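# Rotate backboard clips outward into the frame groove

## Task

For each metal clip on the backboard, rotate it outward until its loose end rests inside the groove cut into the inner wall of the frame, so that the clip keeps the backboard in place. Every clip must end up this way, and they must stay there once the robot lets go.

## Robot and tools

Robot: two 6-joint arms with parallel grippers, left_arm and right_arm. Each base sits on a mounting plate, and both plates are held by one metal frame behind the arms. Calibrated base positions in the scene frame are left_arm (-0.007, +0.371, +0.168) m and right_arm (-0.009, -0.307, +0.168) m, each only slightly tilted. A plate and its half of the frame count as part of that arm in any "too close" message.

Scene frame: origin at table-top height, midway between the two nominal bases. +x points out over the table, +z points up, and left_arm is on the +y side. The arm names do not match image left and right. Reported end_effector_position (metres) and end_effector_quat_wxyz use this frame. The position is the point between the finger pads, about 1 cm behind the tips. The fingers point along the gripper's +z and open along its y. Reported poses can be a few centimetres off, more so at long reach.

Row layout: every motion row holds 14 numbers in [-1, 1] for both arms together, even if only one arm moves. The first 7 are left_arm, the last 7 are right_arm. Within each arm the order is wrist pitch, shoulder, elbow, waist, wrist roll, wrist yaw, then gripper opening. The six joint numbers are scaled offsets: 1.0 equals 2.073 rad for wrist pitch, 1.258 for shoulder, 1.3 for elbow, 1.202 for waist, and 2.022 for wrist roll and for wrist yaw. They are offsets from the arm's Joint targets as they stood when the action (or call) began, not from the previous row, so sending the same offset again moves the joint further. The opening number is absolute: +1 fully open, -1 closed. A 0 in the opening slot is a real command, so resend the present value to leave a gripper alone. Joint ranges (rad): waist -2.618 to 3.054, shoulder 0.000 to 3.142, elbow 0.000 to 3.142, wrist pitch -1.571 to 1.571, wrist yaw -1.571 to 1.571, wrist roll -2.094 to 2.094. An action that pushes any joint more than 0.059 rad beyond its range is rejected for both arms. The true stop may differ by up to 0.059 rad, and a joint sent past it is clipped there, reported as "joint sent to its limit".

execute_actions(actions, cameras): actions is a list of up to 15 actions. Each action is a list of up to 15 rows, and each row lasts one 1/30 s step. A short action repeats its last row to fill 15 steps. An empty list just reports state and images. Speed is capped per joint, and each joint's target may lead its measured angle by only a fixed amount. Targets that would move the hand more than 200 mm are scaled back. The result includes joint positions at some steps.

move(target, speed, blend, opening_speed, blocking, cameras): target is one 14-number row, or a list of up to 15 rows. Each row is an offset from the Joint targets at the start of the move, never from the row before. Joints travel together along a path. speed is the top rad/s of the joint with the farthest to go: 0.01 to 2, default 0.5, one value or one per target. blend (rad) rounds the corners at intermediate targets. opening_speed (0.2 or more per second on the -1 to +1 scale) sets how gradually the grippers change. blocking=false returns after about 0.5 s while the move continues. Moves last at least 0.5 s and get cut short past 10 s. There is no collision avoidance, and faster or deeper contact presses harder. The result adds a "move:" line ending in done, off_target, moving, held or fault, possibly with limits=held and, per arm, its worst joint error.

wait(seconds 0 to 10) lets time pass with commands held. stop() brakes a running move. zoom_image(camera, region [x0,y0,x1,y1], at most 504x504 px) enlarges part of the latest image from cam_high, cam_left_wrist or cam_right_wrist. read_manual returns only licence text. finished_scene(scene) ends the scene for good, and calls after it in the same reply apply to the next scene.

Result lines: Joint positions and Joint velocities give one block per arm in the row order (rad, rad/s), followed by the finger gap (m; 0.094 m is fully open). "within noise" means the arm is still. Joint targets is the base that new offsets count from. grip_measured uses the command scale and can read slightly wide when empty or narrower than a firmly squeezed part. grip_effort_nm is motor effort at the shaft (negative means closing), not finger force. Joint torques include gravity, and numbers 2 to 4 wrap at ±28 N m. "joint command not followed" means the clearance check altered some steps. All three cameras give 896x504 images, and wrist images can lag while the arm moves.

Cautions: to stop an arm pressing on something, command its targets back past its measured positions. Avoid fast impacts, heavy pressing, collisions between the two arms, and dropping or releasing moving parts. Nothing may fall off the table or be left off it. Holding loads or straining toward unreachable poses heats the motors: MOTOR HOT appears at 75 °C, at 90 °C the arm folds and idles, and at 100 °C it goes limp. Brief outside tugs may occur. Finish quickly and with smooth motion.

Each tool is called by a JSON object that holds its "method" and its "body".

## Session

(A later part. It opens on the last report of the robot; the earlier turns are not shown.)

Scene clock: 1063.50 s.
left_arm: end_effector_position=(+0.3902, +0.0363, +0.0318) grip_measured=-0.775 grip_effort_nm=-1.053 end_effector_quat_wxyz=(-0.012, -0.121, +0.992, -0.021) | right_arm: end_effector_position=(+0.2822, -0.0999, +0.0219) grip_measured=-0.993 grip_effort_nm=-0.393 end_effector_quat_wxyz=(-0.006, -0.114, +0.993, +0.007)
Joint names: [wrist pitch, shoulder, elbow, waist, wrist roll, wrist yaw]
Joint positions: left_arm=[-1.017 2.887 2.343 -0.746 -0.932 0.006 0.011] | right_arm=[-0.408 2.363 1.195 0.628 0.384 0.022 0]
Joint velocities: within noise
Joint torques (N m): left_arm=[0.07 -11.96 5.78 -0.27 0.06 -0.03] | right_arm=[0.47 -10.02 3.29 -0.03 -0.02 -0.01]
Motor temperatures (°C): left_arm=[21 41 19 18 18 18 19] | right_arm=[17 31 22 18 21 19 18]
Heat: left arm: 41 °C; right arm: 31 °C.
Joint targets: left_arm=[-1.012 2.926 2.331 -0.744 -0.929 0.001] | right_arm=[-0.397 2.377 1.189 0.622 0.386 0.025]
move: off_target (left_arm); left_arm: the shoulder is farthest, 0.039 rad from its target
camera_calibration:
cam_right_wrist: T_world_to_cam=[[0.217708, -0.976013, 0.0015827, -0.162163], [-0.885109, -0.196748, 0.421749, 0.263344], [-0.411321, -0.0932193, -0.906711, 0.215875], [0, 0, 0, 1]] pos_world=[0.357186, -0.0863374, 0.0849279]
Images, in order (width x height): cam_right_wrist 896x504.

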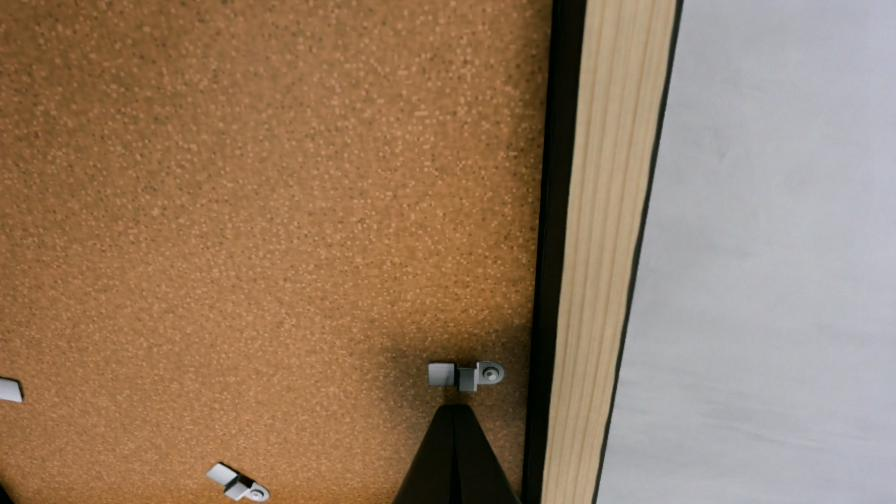

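{"method": "move", "body": {"target": [0,0,0,0,0,0,-0.83,0.0034,0.0072,0.0277,0.02,0,0,-1], "speed": 0.1, "cameras": ["cam_right_wrist"]}}

Scene clock: 1070.33 s.
left_arm: end_effector_position=(+0.3902, +0.0363, +0.0318) grip_measured=-0.775 grip_effort_nm=-1.048 end_effector_quat_wxyz=(-0.012, -0.121, +0.992, -0.021) | right_arm: end_effector_position=(+0.2834, -0.0944, +0.0209) grip_measured=-0.993 grip_effort_nm=-0.398 end_effector_quat_wxyz=(-0.002, -0.119, +0.993, +0.009)
Joint names: [wrist pitch, shoulder, elbow, waist, wrist roll, wrist yaw]
Joint positions: left_arm=[-1.017 2.887 2.343 -0.746 -0.932 0.006 0.011] | right_arm=[-0.4 2.37 1.204 0.638 0.384 0.022 0]
Joint velocities: within noise
Joint torques (N m): left_arm=[0.09 -11.89 5.68 -0.42 0.05 0.02] | right_arm=[0.49 -9.96 5.3 1.28 -0.02 0]
Motor temperatures (°C): left_arm=[21 41 19 18 18 18 19] | right_arm=[17 31 22 18 21 19 18]
Heat: left arm: 41 °C; right arm: 31 °C.
Joint targets: left_arm=[-1.012 2.926 2.331 -0.744 -0.929 0.001] | right_arm=[-0.389 2.386 1.225 0.646 0.386 0.025]
move: off_target (left_arm); left_arm: the shoulder is farthest, 0.039 rad from its target
camera_calibration:
cam_right_wrist: T_world_to_cam=[[0.227359, -0.973808, -0.0023567, -0.159549], [-0.886623, -0.208003, 0.413079, 0.265455], [-0.40275, -0.0918277, -0.910692, 0.213772], [0, 0, 0, 1]] pos_world=[0.35773, -0.080524, 0.0846503]
Images, in order (width x height): cam_right_wrist 896x504.

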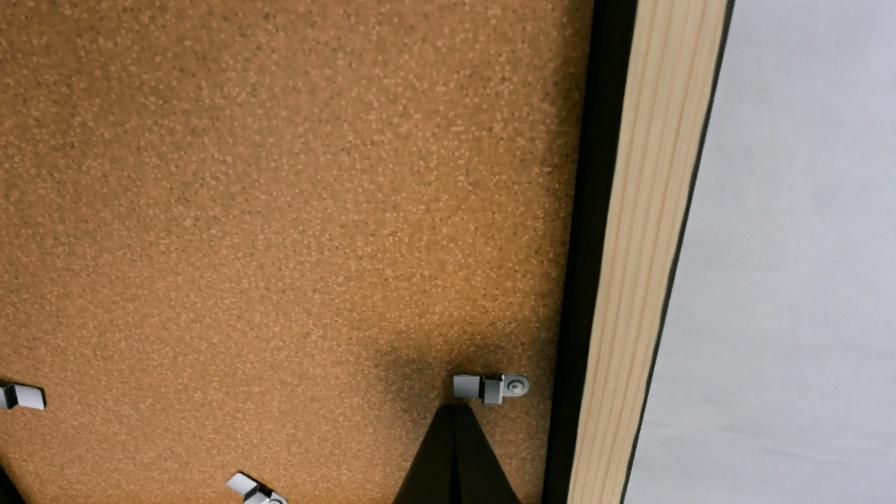

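{"method": "move", "body": {"target": [0,0,0,0,0,0,-0.83,-0.0236,0.0191,0.0392,-0.0183,0.001,0,-1], "speed": 0.05, "cameras": ["cam_right_wrist","cam_left_wrist"]}}

Scene clock: 1098.43 s.
left_arm: end_effector_position=(+0.3902, +0.0363, +0.0318) grip_measured=-0.775 grip_effort_nm=-1.057 end_effector_quat_wxyz=(-0.012, -0.121, +0.992, -0.021) | right_arm: end_effector_position=(+0.2871, -0.0933, +0.0207) grip_measured=-0.993 grip_effort_nm=-0.393 end_effector_quat_wxyz=(-0.012, -0.117, +0.993, +0.005)
Joint names: [wrist pitch, shoulder, elbow, waist, wrist roll, wrist yaw]
Joint positions: left_arm=[-1.017 2.887 2.343 -0.746 -0.932 0.006 0.011] | right_arm=[-0.447 2.392 1.251 0.634 0.384 0.02 0]
Joint velocities: within noise
Joint torques (N m): left_arm=[0.03 -12.04 5.6 -0.29 0.03 -0.02] | right_arm=[0.43 -9.99 5.59 -0.42 0.01 0.01]
Motor temperatures (°C): left_arm=[21 42 19 18 18 18 19] | right_arm=[17 31 23 18 21 19 18]
Heat: left arm: 42 °C; right arm: 31 °C.
Joint targets: left_arm=[-1.012 2.926 2.331 -0.744 -0.929 0.001] | right_arm=[-0.438 2.410 1.276 0.624 0.388 0.024]
move: off_target (left_arm); left_arm: the shoulder is farthest, 0.039 rad from its target
camera_calibration:
cam_left_wrist: T_world_to_cam=[[0.220971, -0.975189, 0.0133557, -0.0460677], [-0.875716, -0.192366, 0.44285, 0.373355], [-0.429293, -0.109553, -0.896496, 0.284101], [0, 0, 0, 1]] pos_world=[0.459095, 0.0580202, 0.0899707]
cam_right_wrist: T_world_to_cam=[[0.223751, -0.974639, 0.00389293, -0.158463], [-0.879279, -0.200132, 0.432221, 0.267323], [-0.420481, -0.100133, -0.901759, 0.219358], [0, 0, 0, 1]] pos_world=[0.362743, -0.0789789, 0.0828819]
Images, in order (width x height): cam_left_wrist 896x504, cam_right_wrist 896x504.

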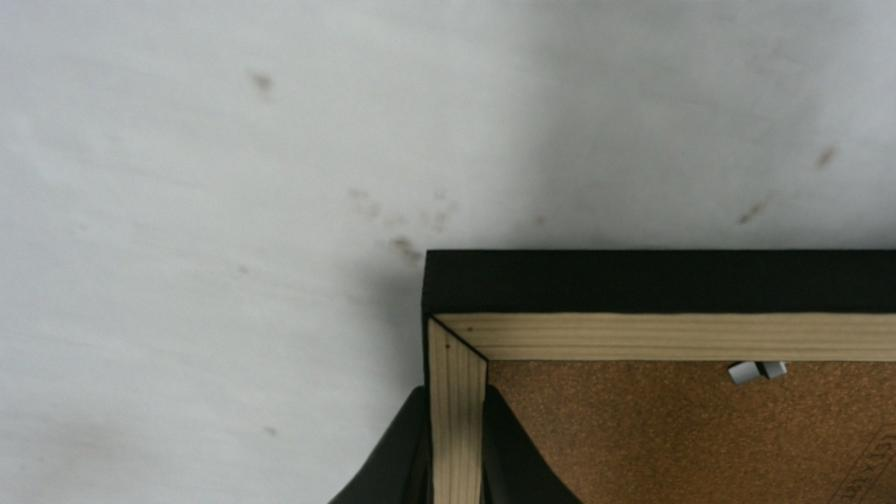

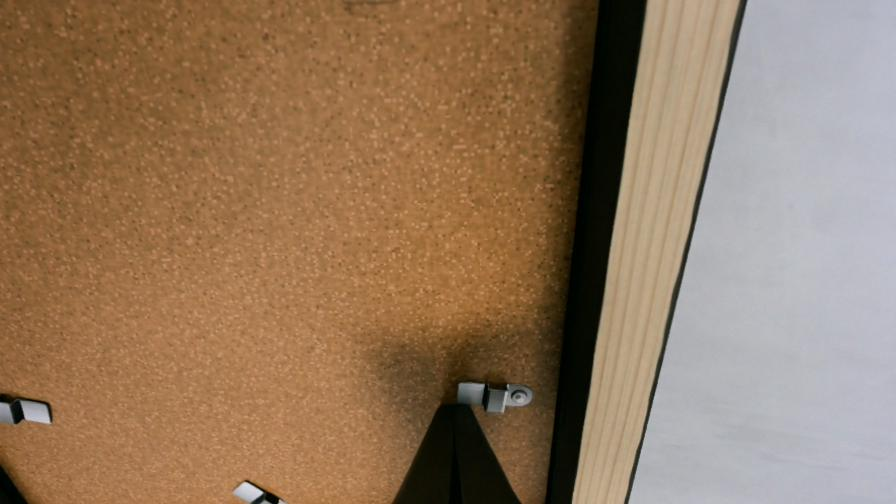

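{"method": "move", "body": {"target": [0,0,0,0,0,0,-0.83,0.003,0.0103,0.0192,-0.0042,0,0,-1], "speed": 0.05, "cameras": ["cam_right_wrist","cam_left_wrist"]}}

Scene clock: 1108.40 s.
left_arm: end_effector_position=(+0.3902, +0.0363, +0.0318) grip_measured=-0.775 grip_effort_nm=-1.048 end_effector_quat_wxyz=(-0.012, -0.121, +0.992, -0.021) | right_arm: end_effector_position=(+0.2935, -0.0913, +0.0206) grip_measured=-0.993 grip_effort_nm=-0.393 end_effector_quat_wxyz=(-0.009, -0.114, +0.993, +0.006)
Joint names: [wrist pitch, shoulder, elbow, waist, wrist roll, wrist yaw]
Joint positions: left_arm=[-1.017 2.887 2.343 -0.746 -0.932 0.006 0.011] | right_arm=[-0.454 2.403 1.275 0.628 0.384 0.02 0]
Joint velocities: within noise
Joint torques (N m): left_arm=[0.07 -12.01 5.74 -0.38 0.06 -0.01] | right_arm=[0.57 -9.99 5.72 -0.27 0 0.01]
Motor temperatures (°C): left_arm=[21 42 19 18 18 18 19] | right_arm=[17 30 23 18 21 19 18]
Heat: left arm: 42 °C; right arm: 30 °C.
Joint targets: left_arm=[-1.012 2.926 2.331 -0.744 -0.929 0.001] | right_arm=[-0.432 2.422 1.301 0.619 0.388 0.024]
move: off_target (left_arm); left_arm: the shoulder is farthest, 0.039 rad from its target
camera_calibration:
cam_left_wrist: T_world_to_cam=[[0.220971, -0.975189, 0.0133557, -0.0460677], [-0.875716, -0.192366, 0.44285, 0.373355], [-0.429293, -0.109553, -0.896496, 0.284101], [0, 0, 0, 1]] pos_world=[0.459095, 0.0580202, 0.0899707]
cam_right_wrist: T_world_to_cam=[[0.217877, -0.975975, 0.00121417, -0.156361], [-0.882931, -0.196576, 0.42637, 0.274867], [-0.415888, -0.0939684, -0.904548, 0.221441], [0, 0, 0, 1]] pos_world=[0.368851, -0.077764, 0.0832984]
Images, in order (width x height): cam_left_wrist 896x504, cam_right_wrist 896x504.

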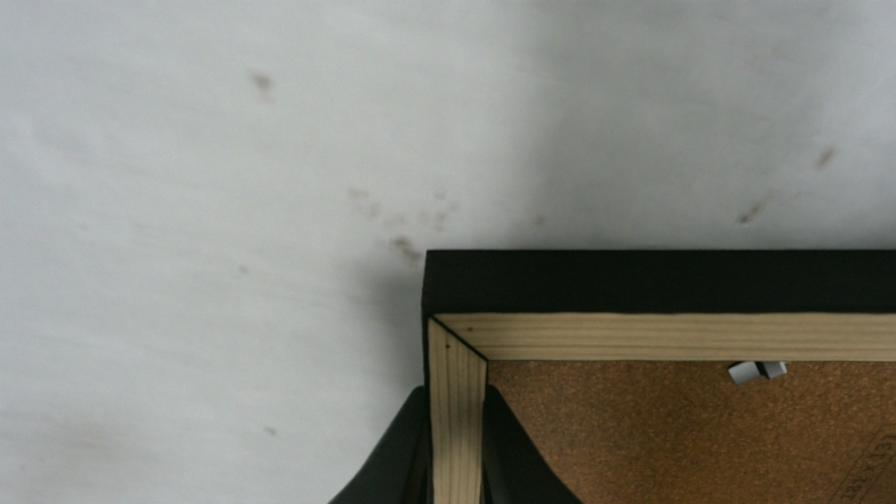

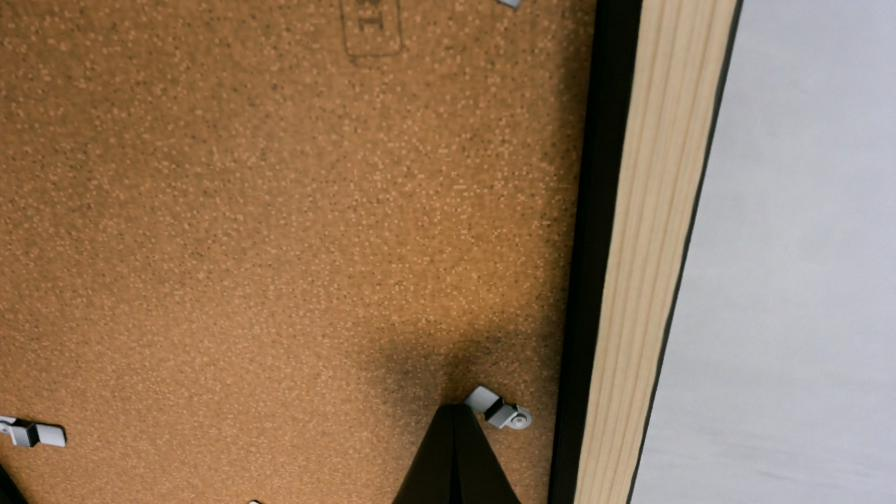

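{"method": "move", "body": {"target": [[0,0,0,0,0,0,-0.83,-0.0053,0.0061,0.0144,-0.0084,-0.005,0,-1],[0,0,0,0,0,0,-0.83,-0.0064,0.0073,0.0173,-0.0177,-0.0105,0,-1]], "speed": 0.05, "blend": 0.003, "cameras": ["cam_right_wrist"]}}

Scene clock: 1126.53 s.
left_arm: end_effector_position=(+0.3903, +0.0362, +0.0318) grip_measured=-0.775 grip_effort_nm=-1.053 end_effector_quat_wxyz=(-0.011, -0.121, +0.992, -0.021) | right_arm: end_effector_position=(+0.3039, -0.0922, +0.0207) grip_measured=-0.993 grip_effort_nm=-0.403 end_effector_quat_wxyz=(-0.005, -0.109, +0.994, +0.011)
Joint names: [wrist pitch, shoulder, elbow, waist, wrist roll, wrist yaw]
Joint positions: left_arm=[-1.016 2.887 2.343 -0.746 -0.932 0.006 0.011] | right_arm=[-0.456 2.413 1.302 0.609 0.374 0.016 0]
Joint velocities: within noise
Joint torques (N m): left_arm=[0.03 -11.86 5.72 -0.43 0.06 -0.01] | right_arm=[0.49 -10.28 5.46 -0.49 -0.13 0.06]
Motor temperatures (°C): left_arm=[21 42 19 18 18 18 19] | right_arm=[17 29 23 18 21 19 18]
Heat: left arm: 42 °C; right arm: 29 °C.
Joint targets: left_arm=[-1.012 2.926 2.331 -0.744 -0.929 0.001] | right_arm=[-0.445 2.432 1.324 0.598 0.366 0.025]
move: off_target (left_arm); left_arm: the shoulder is farthest, 0.039 rad from its target
camera_calibration:
cam_right_wrist: T_world_to_cam=[[0.207702, -0.978164, -0.0073809, -0.156371], [-0.888258, -0.191761, 0.417403, 0.286085], [-0.409704, -0.0801394, -0.908691, 0.225289], [0, 0, 0, 1]] pos_world=[0.378898, -0.0800424, 0.0841517]
Images, in order (width x height): cam_right_wrist 896x504.

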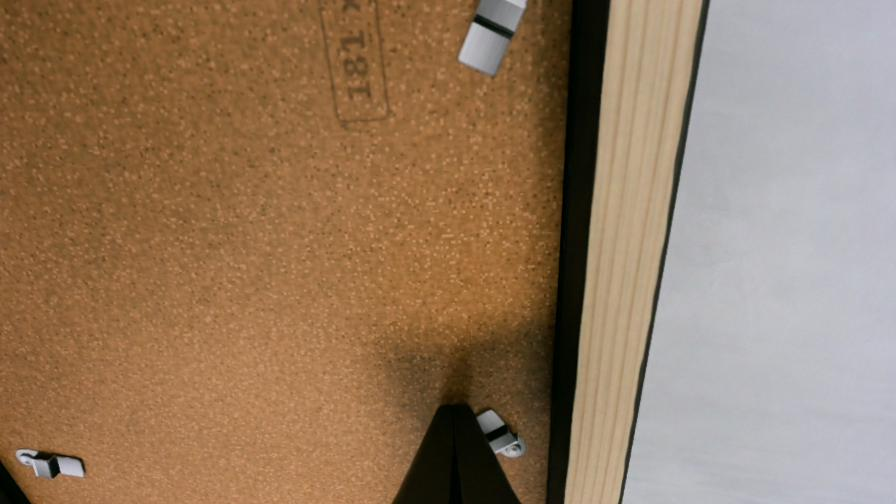

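{"method": "move", "body": {"target": [0,0,0,0,0,0,-0.83,0,0,0,-0.0135,-0.008,0,-1], "speed": 0.05, "cameras": ["cam_right_wrist"]}}

Scene clock: 1135.90 s.
left_arm: end_effector_position=(+0.3903, +0.0362, +0.0318) grip_measured=-0.775 grip_effort_nm=-1.067 end_effector_quat_wxyz=(-0.011, -0.121, +0.992, -0.021) | right_arm: end_effector_position=(+0.3075, -0.0957, +0.0205) grip_measured=-0.993 grip_effort_nm=-0.398 end_effector_quat_wxyz=(-0.004, -0.109, +0.994, +0.014)
Joint names: [wrist pitch, shoulder, elbow, waist, wrist roll, wrist yaw]
Joint positions: left_arm=[-1.016 2.887 2.343 -0.746 -0.932 0.006 0.011] | right_arm=[-0.452 2.413 1.302 0.593 0.358 0.011 0]
Joint velocities: within noise
Joint torques (N m): left_arm=[0.07 -12.01 5.7 -0.36 0.04 0] | right_arm=[0.45 -10.3 5.48 -0.57 -0.1 0.11]
Motor temperatures (°C): left_arm=[20 42 19 18 18 18 19] | right_arm=[17 29 23 18 21 19 18]
Heat: left arm: 42 °C; right arm: 29 °C.
Joint targets: left_arm=[-1.012 2.926 2.331 -0.744 -0.929 0.001] | right_arm=[-0.445 2.432 1.323 0.581 0.350 0.025]
move: off_target (left_arm); left_arm: the shoulder is farthest, 0.039 rad from its target
camera_calibration:
cam_right_wrist: T_world_to_cam=[[0.208318, -0.977969, -0.013389, -0.160621], [-0.88841, -0.194931, 0.415607, 0.288439], [-0.409061, -0.0746836, -0.909446, 0.22662], [0, 0, 0, 1]] pos_world=[0.382414, -0.0839323, 0.0840711]
Images, in order (width x height): cam_right_wrist 896x504.

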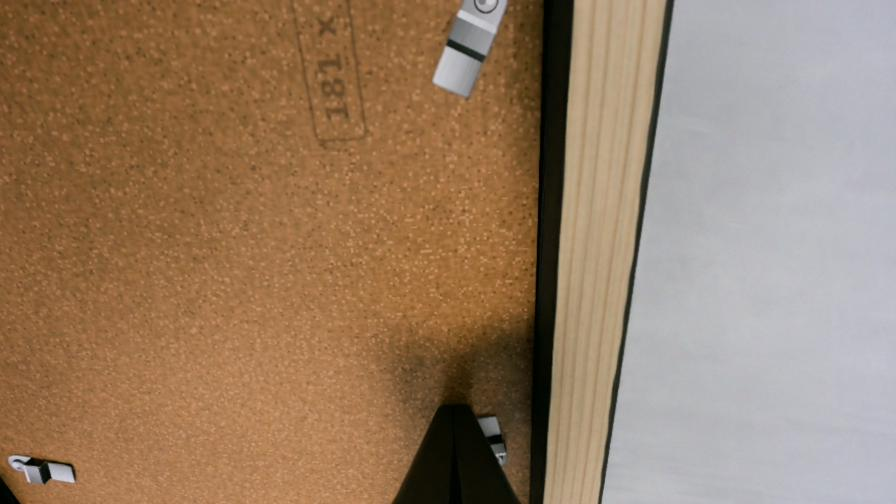

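{"method": "move", "body": {"target": [[0,0,0,0,0,0,-0.83,0,0,0,0.0125,0.005,0,-1],[0,0,0,0,0,0,-0.83,-0.0318,0.0207,0.06,0.0085,0,0,-1]], "speed": 0.1, "cameras": ["cam_right_wrist"]}}

Scene clock: 1151.33 s.
left_arm: end_effector_position=(+0.3903, +0.0362, +0.0318) grip_measured=-0.775 grip_effort_nm=-1.057 end_effector_quat_wxyz=(-0.011, -0.121, +0.992, -0.021) | right_arm: end_effector_position=(+0.3189, -0.0886, +0.0231) grip_measured=-0.993 grip_effort_nm=-0.398 end_effector_quat_wxyz=(-0.005, -0.109, +0.994, +0.014)
Joint names: [wrist pitch, shoulder, elbow, waist, wrist roll, wrist yaw]
Joint positions: left_arm=[-1.016 2.887 2.343 -0.746 -0.932 0.006 0.011] | right_arm=[-0.502 2.441 1.378 0.593 0.357 0.012 0]
Joint velocities: within noise
Joint torques (N m): left_arm=[0.08 -12.04 5.64 -0.23 0.04 -0.02] | right_arm=[0.28 -10.86 5.79 0.43 -0.1 0.09]
Motor temperatures (°C): left_arm=[20 42 19 18 18 18 20] | right_arm=[17 29 23 18 21 19 18]
Heat: left arm: 42 °C; right arm: 29 °C.
Joint targets: left_arm=[-1.012 2.926 2.331 -0.744 -0.929 0.001] | right_arm=[-0.511 2.458 1.402 0.592 0.350 0.024]
move: off_target (left_arm); left_arm: the shoulder is farthest, 0.039 rad from its target
camera_calibration:
cam_right_wrist: T_world_to_cam=[[0.209493, -0.977737, -0.0120007, -0.156354], [-0.887694, -0.195318, 0.416954, 0.298667], [-0.410015, -0.076696, -0.908848, 0.234235], [0, 0, 0, 1]] pos_world=[0.39392, -0.0765728, 0.0864771]
Images, in order (width x height): cam_right_wrist 896x504.

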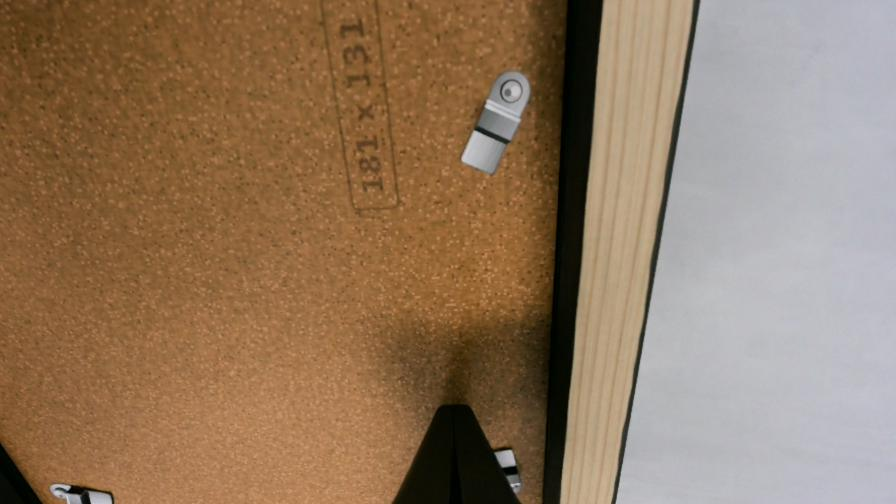

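{"method": "move", "body": {"target": [[0,0,0,0,0,0,-0.83,0.0018,0.0087,0.0075,-0.015,-0.006,0,-1]], "speed": 0.05, "cameras": ["cam_right_wrist"]}}

Scene clock: 1158.00 s.
left_arm: end_effector_position=(+0.3903, +0.0362, +0.0318) grip_measured=-0.775 grip_effort_nm=-1.057 end_effector_quat_wxyz=(-0.011, -0.121, +0.992, -0.021) | right_arm: end_effector_position=(+0.3230, -0.0923, +0.0211) grip_measured=-0.993 grip_effort_nm=-0.403 end_effector_quat_wxyz=(-0.005, -0.108, +0.994, +0.013)
Joint names: [wrist pitch, shoulder, elbow, waist, wrist roll, wrist yaw]
Joint positions: left_arm=[-1.016 2.887 2.343 -0.746 -0.932 0.006 0.011] | right_arm=[-0.504 2.45 1.388 0.58 0.346 0.012 0]
Joint velocities: within noise
Joint torques (N m): left_arm=[0.07 -12.04 5.64 -0.25 0.05 -0.02] | right_arm=[0.34 -10.73 5.82 -0.01 -0.1 0.1]
Motor temperatures (°C): left_arm=[20 42 19 18 18 18 20] | right_arm=[17 29 23 18 21 19 18]
Heat: left arm: 42 °C; right arm: 29 °C.
Joint targets: left_arm=[-1.012 2.926 2.331 -0.744 -0.929 0.001] | right_arm=[-0.507 2.469 1.411 0.574 0.338 0.024]
move: off_target (left_arm); left_arm: the shoulder is farthest, 0.039 rad from its target
camera_calibration:
cam_right_wrist: T_world_to_cam=[[0.207295, -0.978219, -0.0107541, -0.160249], [-0.887832, -0.192734, 0.417862, 0.302603], [-0.410833, -0.0770727, -0.908447, 0.234065], [0, 0, 0, 1]] pos_world=[0.398041, -0.0803966, 0.0844664]
Images, in order (width x height): cam_right_wrist 896x504.

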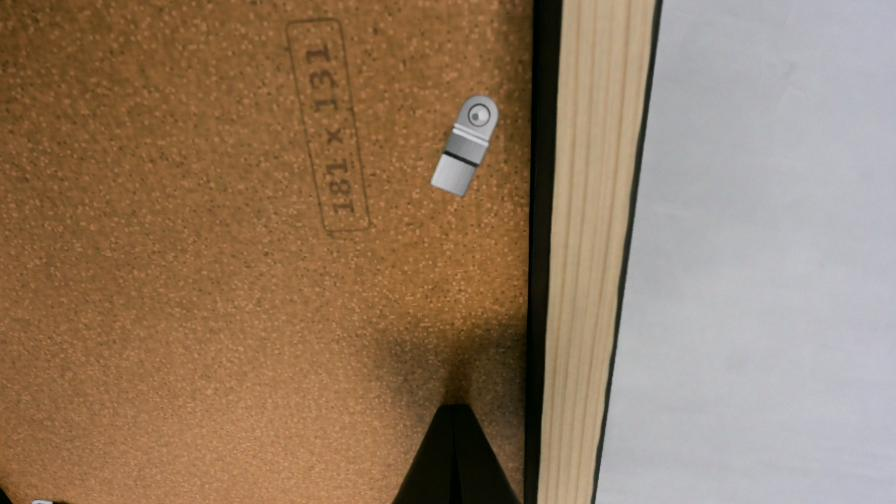

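{"method": "move", "body": {"target": [[0,0,0,0,0,0,-0.83,0.001,0.0016,0,-0.0136,-0.0081,0,-1]], "speed": 0.05, "cameras": ["cam_right_wrist"]}}

Scene clock: 1164.63 s.
left_arm: end_effector_position=(+0.3903, +0.0362, +0.0318) grip_measured=-0.775 grip_effort_nm=-1.053 end_effector_quat_wxyz=(-0.011, -0.121, +0.992, -0.021) | right_arm: end_effector_position=(+0.3260, -0.0971, +0.0209) grip_measured=-0.993 grip_effort_nm=-0.398 end_effector_quat_wxyz=(-0.005, -0.109, +0.994, +0.013)
Joint names: [wrist pitch, shoulder, elbow, waist, wrist roll, wrist yaw]
Joint positions: left_arm=[-1.016 2.887 2.343 -0.746 -0.932 0.006 0.011] | right_arm=[-0.504 2.45 1.388 0.566 0.33 0.013 0]
Joint velocities: within noise
Joint torques (N m): left_arm=[0.05 -11.85 5.7 -0.35 0.06 0.02] | right_arm=[0.35 -10.52 5.79 -0.18 -0.11 0.09]
Motor temperatures (°C): left_arm=[20 42 19 18 18 18 20] | right_arm=[17 30 23 18 21 19 18]
Heat: left arm: 42 °C; right arm: 30 °C.
Joint targets: left_arm=[-1.012 2.926 2.331 -0.744 -0.929 0.001] | right_arm=[-0.505 2.471 1.411 0.557 0.322 0.025]
move: off_target (left_arm); left_arm: the shoulder is farthest, 0.039 rad from its target
camera_calibration:
cam_right_wrist: T_world_to_cam=[[0.209539, -0.977746, -0.0102977, -0.166266], [-0.887445, -0.194587, 0.417824, 0.304101], [-0.41053, -0.0784118, -0.908469, 0.234482], [0, 0, 0, 1]] pos_world=[0.400974, -0.0850057, 0.0842467]
Images, in order (width x height): cam_right_wrist 896x504.

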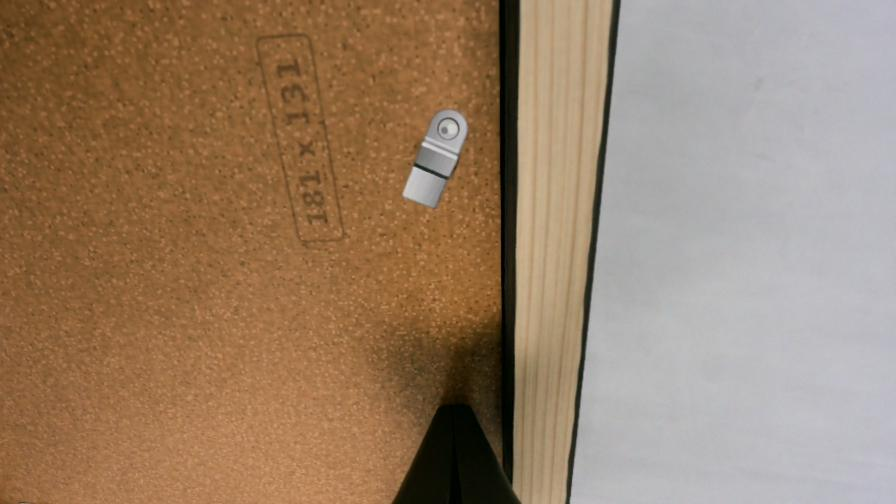

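{"method": "move", "body": {"target": [[0,0,0,0,0,0,-0.83,0,0,0,-0.0066,-0.0035,0,-1]], "speed": 0.05, "cameras": ["cam_right_wrist"]}}

Scene clock: 1167.60 s.
left_arm: end_effector_position=(+0.3903, +0.0362, +0.0318) grip_measured=-0.775 grip_effort_nm=-1.057 end_effector_quat_wxyz=(-0.011, -0.121, +0.992, -0.021) | right_arm: end_effector_position=(+0.3274, -0.0994, +0.0208) grip_measured=-0.993 grip_effort_nm=-0.403 end_effector_quat_wxyz=(-0.005, -0.110, +0.994, +0.013)
Joint names: [wrist pitch, shoulder, elbow, waist, wrist roll, wrist yaw]
Joint positions: left_arm=[-1.016 2.887 2.343 -0.746 -0.932 0.006 0.011] | right_arm=[-0.504 2.45 1.388 0.559 0.322 0.013 0]
Joint velocities: within noise
Joint torques (N m): left_arm=[0.06 -11.97 5.67 -0.32 0.08 -0.01] | right_arm=[0.36 -10.51 5.78 -0.35 -0.12 0.09]
Motor temperatures (°C): left_arm=[20 42 19 18 18 18 20] | right_arm=[17 31 23 18 21 19 18]
Heat: left arm: 42 °C; right arm: 31 °C.
Joint targets: left_arm=[-1.012 2.926 2.331 -0.744 -0.929 0.001] | right_arm=[-0.505 2.471 1.411 0.549 0.315 0.025]
move: off_target (left_arm); left_arm: the shoulder is farthest, 0.039 rad from its target
camera_calibration:
cam_right_wrist: T_world_to_cam=[[0.209914, -0.977666, -0.0102453, -0.168952], [-0.887349, -0.194901, 0.417882, 0.304874], [-0.410546, -0.0786282, -0.908443, 0.23476], [0, 0, 0, 1]] pos_world=[0.402375, -0.0872991, 0.0841337]
Images, in order (width x height): cam_right_wrist 896x504.

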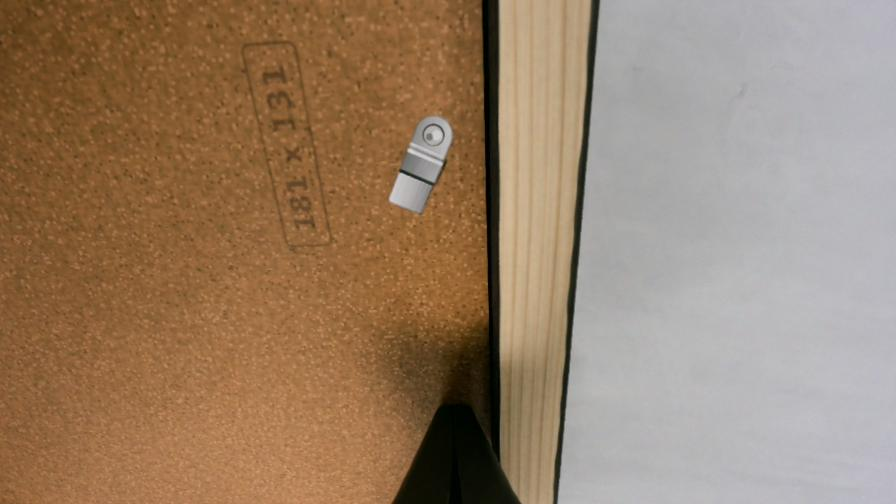

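{"method": "move", "body": {"target": [[0,0,0,0,0,0,-0.83,0,0,0,-0.0042,-0.0025,0,-1]], "speed": 0.05, "cameras": ["cam_right_wrist"]}}

Scene clock: 1170.80 s.
left_arm: end_effector_position=(+0.3903, +0.0362, +0.0318) grip_measured=-0.775 grip_effort_nm=-1.072 end_effector_quat_wxyz=(-0.011, -0.121, +0.992, -0.021) | right_arm: end_effector_position=(+0.3290, -0.1011, +0.0210) grip_measured=-0.993 grip_effort_nm=-0.403 end_effector_quat_wxyz=(-0.004, -0.109, +0.994, +0.013)
Joint names: [wrist pitch, shoulder, elbow, waist, wrist roll, wrist yaw]
Joint positions: left_arm=[-1.016 2.887 2.343 -0.746 -0.932 0.006 0.011] | right_arm=[-0.505 2.45 1.39 0.553 0.317 0.013 0]
Joint velocities: within noise
Joint torques (N m): left_arm=[0.05 -12.04 5.6 -0.4 0.08 0.01] | right_arm=[0.36 -10.56 5.65 -0.27 -0.11 0.1]
Motor temperatures (°C): left_arm=[20 42 19 18 18 18 20] | right_arm=[17 31 23 18 21 19 18]
Heat: left arm: 42 °C; right arm: 31 °C.
Joint targets: left_arm=[-1.012 2.926 2.331 -0.744 -0.929 0.001] | right_arm=[-0.506 2.471 1.411 0.545 0.310 0.025]
move: off_target (left_arm); left_arm: the shoulder is farthest, 0.039 rad from its target
camera_calibration:
cam_right_wrist: T_world_to_cam=[[0.209509, -0.97775, -0.0105625, -0.170792], [-0.887817, -0.194742, 0.416961, 0.306131], [-0.409741, -0.0779793, -0.908863, 0.235271], [0, 0, 0, 1]] pos_world=[0.40397, -0.0890291, 0.0843804]
Images, in order (width x height): cam_right_wrist 896x504.

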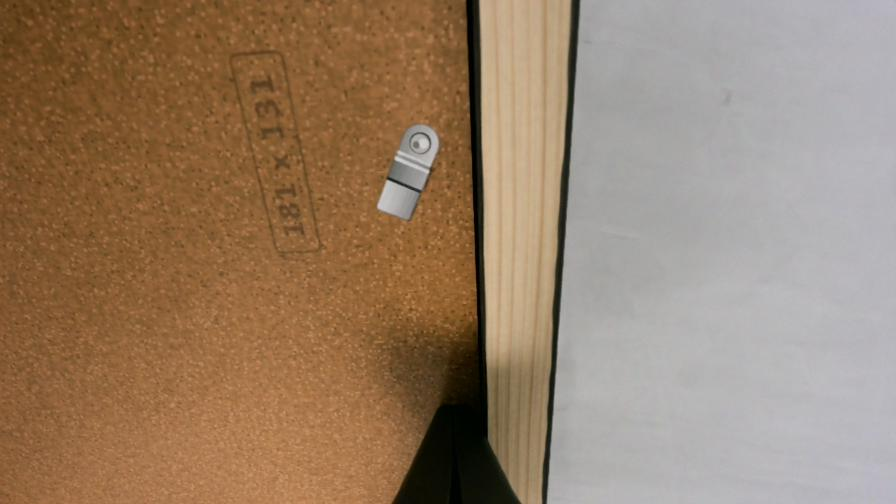

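{"method": "move", "body": {"target": [[0,0,0,0,0,0,-0.83,0.0039,-0.0445,-0.0215,0.0125,0.005,0,-1],[0,0,0,0,0,0,-0.83,0.0174,-0.0632,-0.0623,0.0233,0.01,0,-1]], "speed": 0.06, "cameras": ["cam_right_wrist"]}}

Scene clock: 1193.00 s.
left_arm: end_effector_position=(+0.3903, +0.0362, +0.0318) grip_measured=-0.775 grip_effort_nm=-1.057 end_effector_quat_wxyz=(-0.011, -0.121, +0.992, -0.021) | right_arm: end_effector_position=(+0.3195, -0.1026, +0.0210) grip_measured=-0.993 grip_effort_nm=-0.403 end_effector_quat_wxyz=(-0.005, -0.111, +0.994, +0.013)
Joint names: [wrist pitch, shoulder, elbow, waist, wrist roll, wrist yaw]
Joint positions: left_arm=[-1.016 2.887 2.343 -0.746 -0.932 0.006 0.011] | right_arm=[-0.48 2.429 1.342 0.563 0.322 0.013 0]
Joint velocities: within noise
Joint torques (N m): left_arm=[0.05 -11.97 5.55 -0.4 0.07 0] | right_arm=[0.48 -15.82 3.15 1.48 0.02 0.09]
Motor temperatures (°C): left_arm=[20 42 19 18 18 18 20] | right_arm=[17 32 23 18 21 19 18]
Heat: left arm: 42 °C; right arm: 32 °C.
Joint targets: left_arm=[-1.012 2.926 2.331 -0.744 -0.929 0.001] | right_arm=[-0.469 2.391 1.330 0.572 0.330 0.025]
move: off_target (left_arm, right_arm); left_arm: the shoulder is farthest, 0.039 rad from its target; right_arm: the shoulder is farthest, 0.038 rad from its target
camera_calibration:
cam_right_wrist: T_world_to_cam=[[0.213279, -0.976938, -0.0101738, -0.171417], [-0.886583, -0.197908, 0.418095, 0.296654], [-0.410466, -0.0801511, -0.908346, 0.231266], [0, 0, 0, 1]] pos_world=[0.394495, -0.0902174, 0.0842966]
Images, in order (width x height): cam_right_wrist 896x504.

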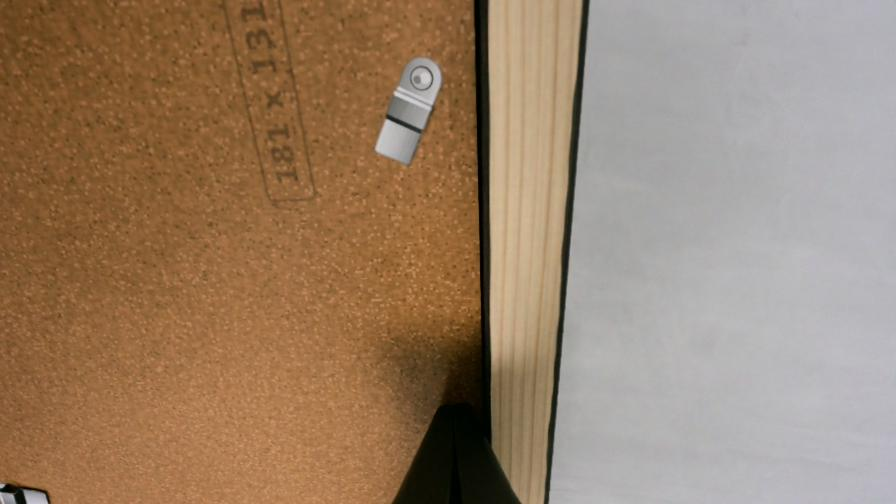

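{"method": "move", "body": {"target": [[0,0,0,0,0,0,-0.83,-0.0622,-0.0843,0,0,0,0,-1],[0,0,0,0,0,0,-0.83,-0.0622,-0.0843,0,0.0458,0.027,0,-1]], "speed": 0.3, "cameras": ["cam_right_wrist"]}}

Scene clock: 1199.97 s.
left_arm: end_effector_position=(+0.3903, +0.0362, +0.0318) grip_measured=-0.775 grip_effort_nm=-1.053 end_effector_quat_wxyz=(-0.011, -0.121, +0.992, -0.021) | right_arm: end_effector_position=(+0.3075, -0.0830, +0.0638) grip_measured=-0.993 grip_effort_nm=-0.403 end_effector_quat_wxyz=(-0.002, -0.117, +0.993, +0.012)
Joint names: [wrist pitch, shoulder, elbow, waist, wrist roll, wrist yaw]
Joint positions: left_arm=[-1.016 2.887 2.343 -0.746 -0.932 0.006 0.011] | right_arm=[-0.59 2.315 1.342 0.628 0.377 0.017 0]
Joint velocities: left_arm=[-0.007 -0.002 -0.012 0.007 -0.007 -0.154 0] | right_arm=[within noise]
Joint torques (N m): left_arm=[0.04 -12.03 5.6 -0.35 0.1 -0.02] | right_arm=[0.31 -14.64 3.59 0.44 0.04 0.06]
Motor temperatures (°C): left_arm=[20 42 19 18 18 18 20] | right_arm=[17 34 23 18 21 19 18]
Heat: left arm: 42 °C; right arm: 34 °C.
Joint targets: left_arm=[-1.012 2.926 2.331 -0.744 -0.929 0.001] | right_arm=[-0.599 2.285 1.331 0.627 0.384 0.025]
move: off_target (left_arm); left_arm: the shoulder is farthest, 0.039 rad from its target
camera_calibration:
cam_right_wrist: T_world_to_cam=[[0.224291, -0.974486, -0.00845935, -0.152536], [-0.88708, -0.207752, 0.412224, 0.271698], [-0.403464, -0.0849539, -0.911043, 0.264428], [0, 0, 0, 1]] pos_world=[0.381917, -0.0697344, 0.127615]
Images, in order (width x height): cam_right_wrist 896x504.

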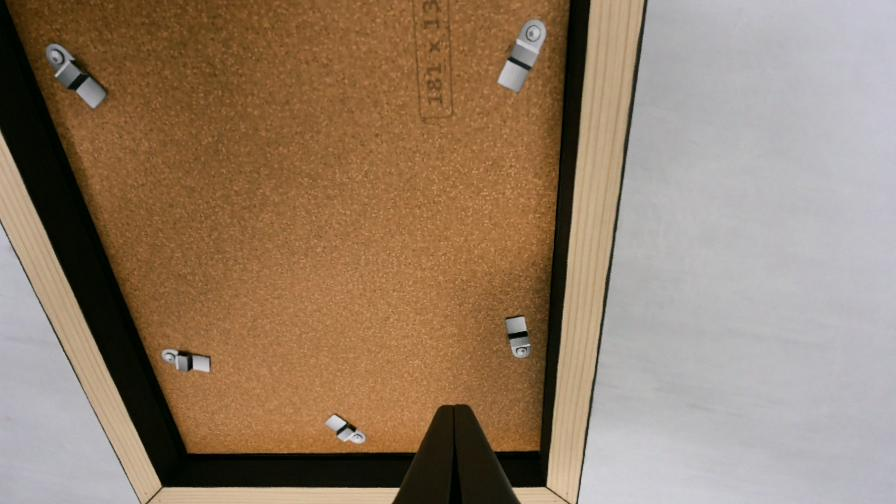

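{"method": "move", "body": {"target": [[0,0,0,0,0,0,-0.83,0.027,0.0803,0.0354,-0.0316,-0.0168,0,-1],[0,0,0,0,0,0,-0.83,0.0591,0.1351,0.0369,-0.0316,-0.0168,0,-1]], "speed": [0.3,0.1], "cameras": ["cam_right_wrist"]}}

Scene clock: 1237.50 s.
left_arm: end_effector_position=(+0.3903, +0.0362, +0.0318) grip_measured=-0.775 grip_effort_nm=-1.057 end_effector_quat_wxyz=(-0.011, -0.121, +0.992, -0.021) | right_arm: end_effector_position=(+0.3148, -0.0928, +0.0210) grip_measured=-0.993 grip_effort_nm=-0.398 end_effector_quat_wxyz=(-0.006, -0.109, +0.994, +0.010)
Joint names: [wrist pitch, shoulder, elbow, waist, wrist roll, wrist yaw]
Joint positions: left_arm=[-1.016 2.887 2.343 -0.746 -0.932 0.006 0.011] | right_arm=[-0.492 2.437 1.356 0.592 0.358 0.017 0]
Joint velocities: within noise
Joint torques (N m): left_arm=[0.08 -11.97 5.67 -0.35 0.06 -0.01] | right_arm=[0.53 -10.55 5.63 0.25 -0.11 0.06]
Motor temperatures (°C): left_arm=[20 43 19 18 18 18 20] | right_arm=[17 36 23 18 21 19 18]
Heat: left arm: 43 °C; right arm: 36 °C.
Joint targets: left_arm=[-1.012 2.926 2.331 -0.744 -0.929 0.001] | right_arm=[-0.476 2.455 1.378 0.589 0.351 0.025]
move: off_target (left_arm); left_arm: the shoulder is farthest, 0.039 rad from its target
camera_calibration:
cam_right_wrist: T_world_to_cam=[[0.207869, -0.978146, -0.00453539, -0.15935], [-0.886794, -0.190409, 0.421118, 0.295143], [-0.412779, -0.0835157, -0.906994, 0.230516], [0, 0, 0, 1]] pos_world=[0.390007, -0.0804177, 0.0840639]
Images, in order (width x height): cam_right_wrist 896x504.

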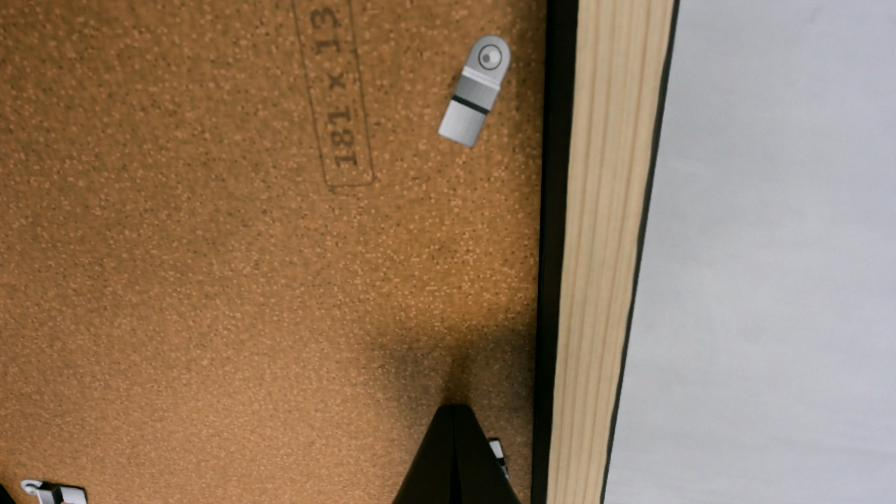

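{"method": "move", "body": {"target": [[0,0,0,0,0,0,-0.83,0,-0.0437,-0.0223,0,0,0,-1],[0,0,0,0,0,0,-0.83,0.0053,-0.0485,-0.0408,-0.0266,-0.0158,0,-1]], "speed": 0.05, "cameras": ["cam_right_wrist"]}}

Scene clock: 1252.53 s.
left_arm: end_effector_position=(+0.3903, +0.0362, +0.0318) grip_measured=-0.775 grip_effort_nm=-1.062 end_effector_quat_wxyz=(-0.011, -0.121, +0.992, -0.021) | right_arm: end_effector_position=(+0.3195, -0.1025, +0.0208) grip_measured=-0.993 grip_effort_nm=-0.393 end_effector_quat_wxyz=(-0.003, -0.110, +0.994, +0.011)
Joint names: [wrist pitch, shoulder, elbow, waist, wrist roll, wrist yaw]
Joint positions: left_arm=[-1.016 2.887 2.343 -0.746 -0.932 0.006 0.011] | right_arm=[-0.474 2.428 1.338 0.565 0.327 0.017 0]
Joint velocities: within noise
Joint torques (N m): left_arm=[0.06 -11.89 5.67 -0.36 0.06 -0.03] | right_arm=[0.47 -15.36 3.11 -0.16 -0.12 0.04]
Motor temperatures (°C): left_arm=[20 43 19 18 18 18 20] | right_arm=[17 33 23 18 21 19 18]
Heat: left arm: 43 °C; right arm: 33 °C.
Joint targets: left_arm=[-1.012 2.926 2.331 -0.744 -0.929 0.001] | right_arm=[-0.465 2.394 1.325 0.557 0.319 0.025]
move: off_target (left_arm); left_arm: the shoulder is farthest, 0.039 rad from its target
camera_calibration:
cam_right_wrist: T_world_to_cam=[[0.211326, -0.977389, -0.00721638, -0.170744], [-0.888968, -0.195266, 0.414256, 0.297856], [-0.406298, -0.0811277, -0.910132, 0.229695], [0, 0, 0, 1]] pos_world=[0.394191, -0.0900874, 0.0844318]
Images, in order (width x height): cam_right_wrist 896x504.

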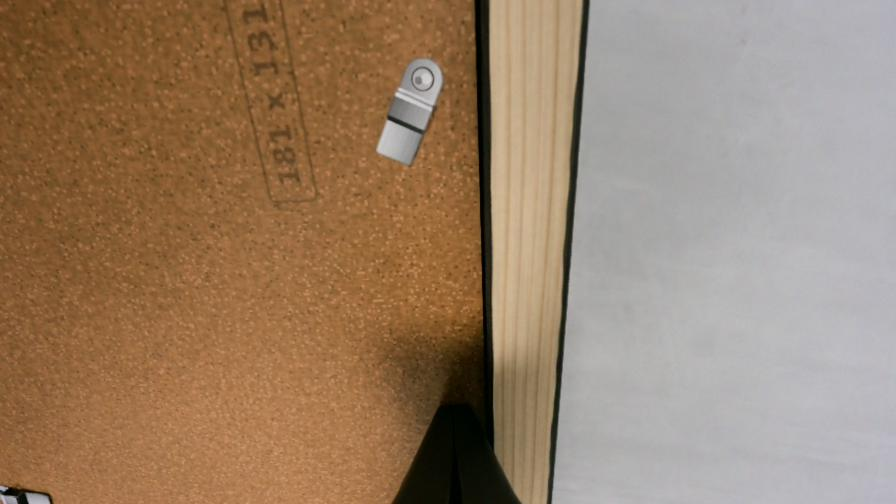

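{"method": "move", "body": {"target": [[0,0,0,0,0,0,-0.83,0,0,0,0.01,0.004,0,-1],[0,0,0,0,0,0,-0.83,0.0087,-0.0127,-0.0254,0.0183,0.007,0,-1]], "speed": 0.05, "cameras": ["cam_right_wrist"]}}

Scene clock: 1261.37 s.
left_arm: end_effector_position=(+0.3903, +0.0362, +0.0318) grip_measured=-0.775 grip_effort_nm=-1.062 end_effector_quat_wxyz=(-0.011, -0.121, +0.992, -0.021) | right_arm: end_effector_position=(+0.3152, -0.1027, +0.0213) grip_measured=-0.993 grip_effort_nm=-0.398 end_effector_quat_wxyz=(+0.001, -0.113, +0.994, +0.013)
Joint names: [wrist pitch, shoulder, elbow, waist, wrist roll, wrist yaw]
Joint positions: left_arm=[-1.016 2.887 2.343 -0.746 -0.932 0.006 0.011] | right_arm=[-0.449 2.412 1.306 0.57 0.327 0.017 0]
Joint velocities: within noise
Joint torques (N m): left_arm=[0.07 -11.9 5.64 -0.31 0.05 -0.03] | right_arm=[0.42 -15.23 2.99 1.42 0.02 0.05]
Motor temperatures (°C): left_arm=[20 43 19 18 18 18 20] | right_arm=[17 35 22 18 21 19 18]
Heat: left arm: 43 °C; right arm: 35 °C.
Joint targets: left_arm=[-1.012 2.926 2.331 -0.744 -0.929 0.001] | right_arm=[-0.447 2.378 1.292 0.580 0.333 0.025]
move: off_target (left_arm); left_arm: the shoulder is farthest, 0.039 rad from its target
camera_calibration:
cam_right_wrist: T_world_to_cam=[[0.215902, -0.976363, -0.0100573, -0.171361], [-0.891054, -0.201229, 0.406854, 0.29392], [-0.399261, -0.078879, -0.913438, 0.226527], [0, 0, 0, 1]] pos_world=[0.389339, -0.0902969, 0.0856122]
Images, in order (width x height): cam_right_wrist 896x504.

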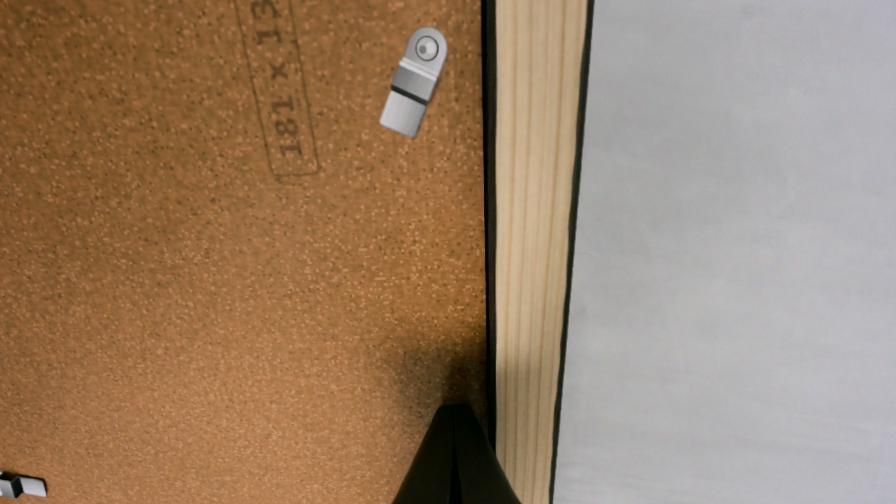

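{"method": "move", "body": {"target": [[0,0,0,0,0,0,-0.83,0.0106,-0.0076,-0.0173,0.0042,0.0021,0,-1]], "speed": 0.05, "cameras": ["cam_right_wrist","cam_left_wrist"]}}

Scene clock: 1265.53 s.
left_arm: end_effector_position=(+0.3903, +0.0362, +0.0318) grip_measured=-0.775 grip_effort_nm=-1.062 end_effector_quat_wxyz=(-0.011, -0.121, +0.992, -0.021) | right_arm: end_effector_position=(+0.3130, -0.1029, +0.0213) grip_measured=-0.993 grip_effort_nm=-0.408 end_effector_quat_wxyz=(+0.005, -0.113, +0.993, +0.015)
Joint names: [wrist pitch, shoulder, elbow, waist, wrist roll, wrist yaw]
Joint positions: left_arm=[-1.016 2.887 2.343 -0.746 -0.932 0.006 0.011] | right_arm=[-0.428 2.402 1.283 0.573 0.33 0.018 0]
Joint velocities: within noise
Joint torques (N m): left_arm=[0.07 -11.97 5.59 -0.39 0.08 -0.02] | right_arm=[0.44 -15.13 2.99 1.62 0.03 0.04]
Motor temperatures (°C): left_arm=[20 43 19 18 18 18 20] | right_arm=[17 35 22 18 21 19 18]
Heat: left arm: 43 °C; right arm: 35 °C.
Joint targets: left_arm=[-1.012 2.926 2.331 -0.744 -0.929 0.001] | right_arm=[-0.425 2.369 1.270 0.584 0.337 0.024]
move: off_target (left_arm); left_arm: the shoulder is farthest, 0.039 rad from its target
camera_calibration:
cam_left_wrist: T_world_to_cam=[[0.220992, -0.975176, 0.0139585, -0.0462456], [-0.875971, -0.192178, 0.442428, 0.373565], [-0.428762, -0.11, -0.896695, 0.283969], [0, 0, 0, 1]] pos_world=[0.459207, 0.0579299, 0.0900034]
cam_right_wrist: T_world_to_cam=[[0.216001, -0.97632, -0.0119477, -0.171073], [-0.894307, -0.202737, 0.39889, 0.29303], [-0.391867, -0.0754757, -0.916921, 0.223683], [0, 0, 0, 1]] pos_world=[0.386664, -0.0907315, 0.0861688]
Images, in order (width x height): cam_left_wrist 896x504, cam_right_wrist 896x504.

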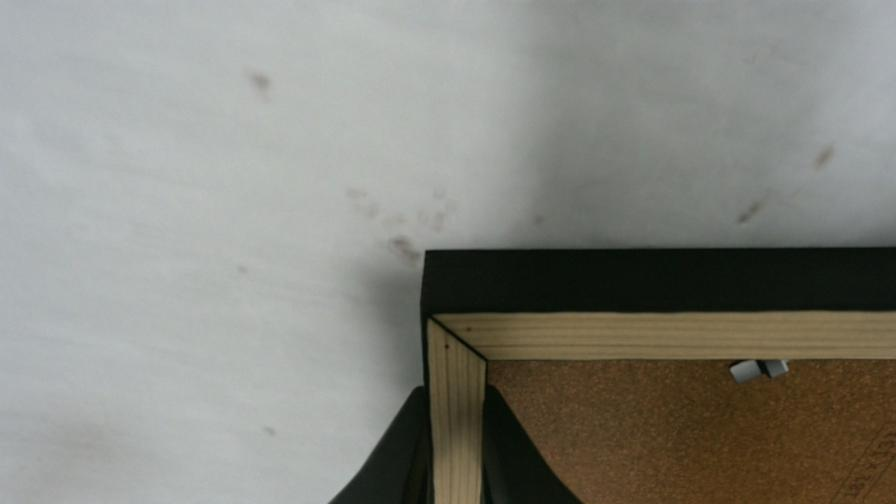

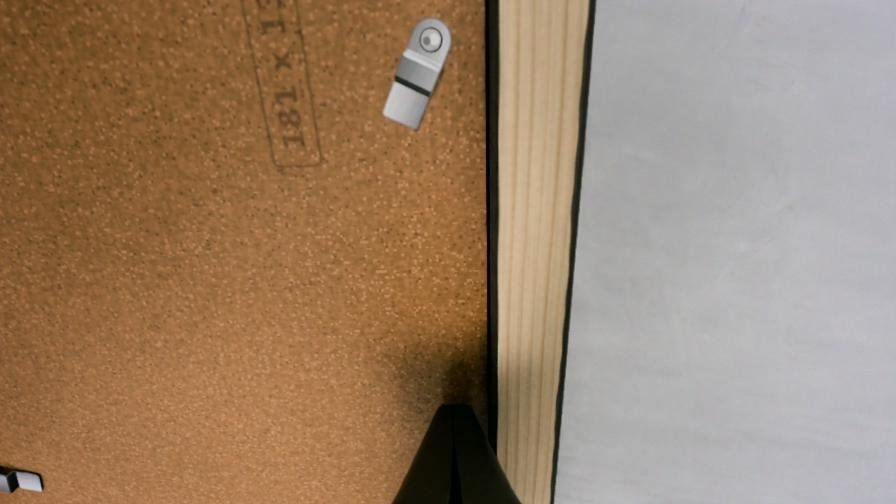

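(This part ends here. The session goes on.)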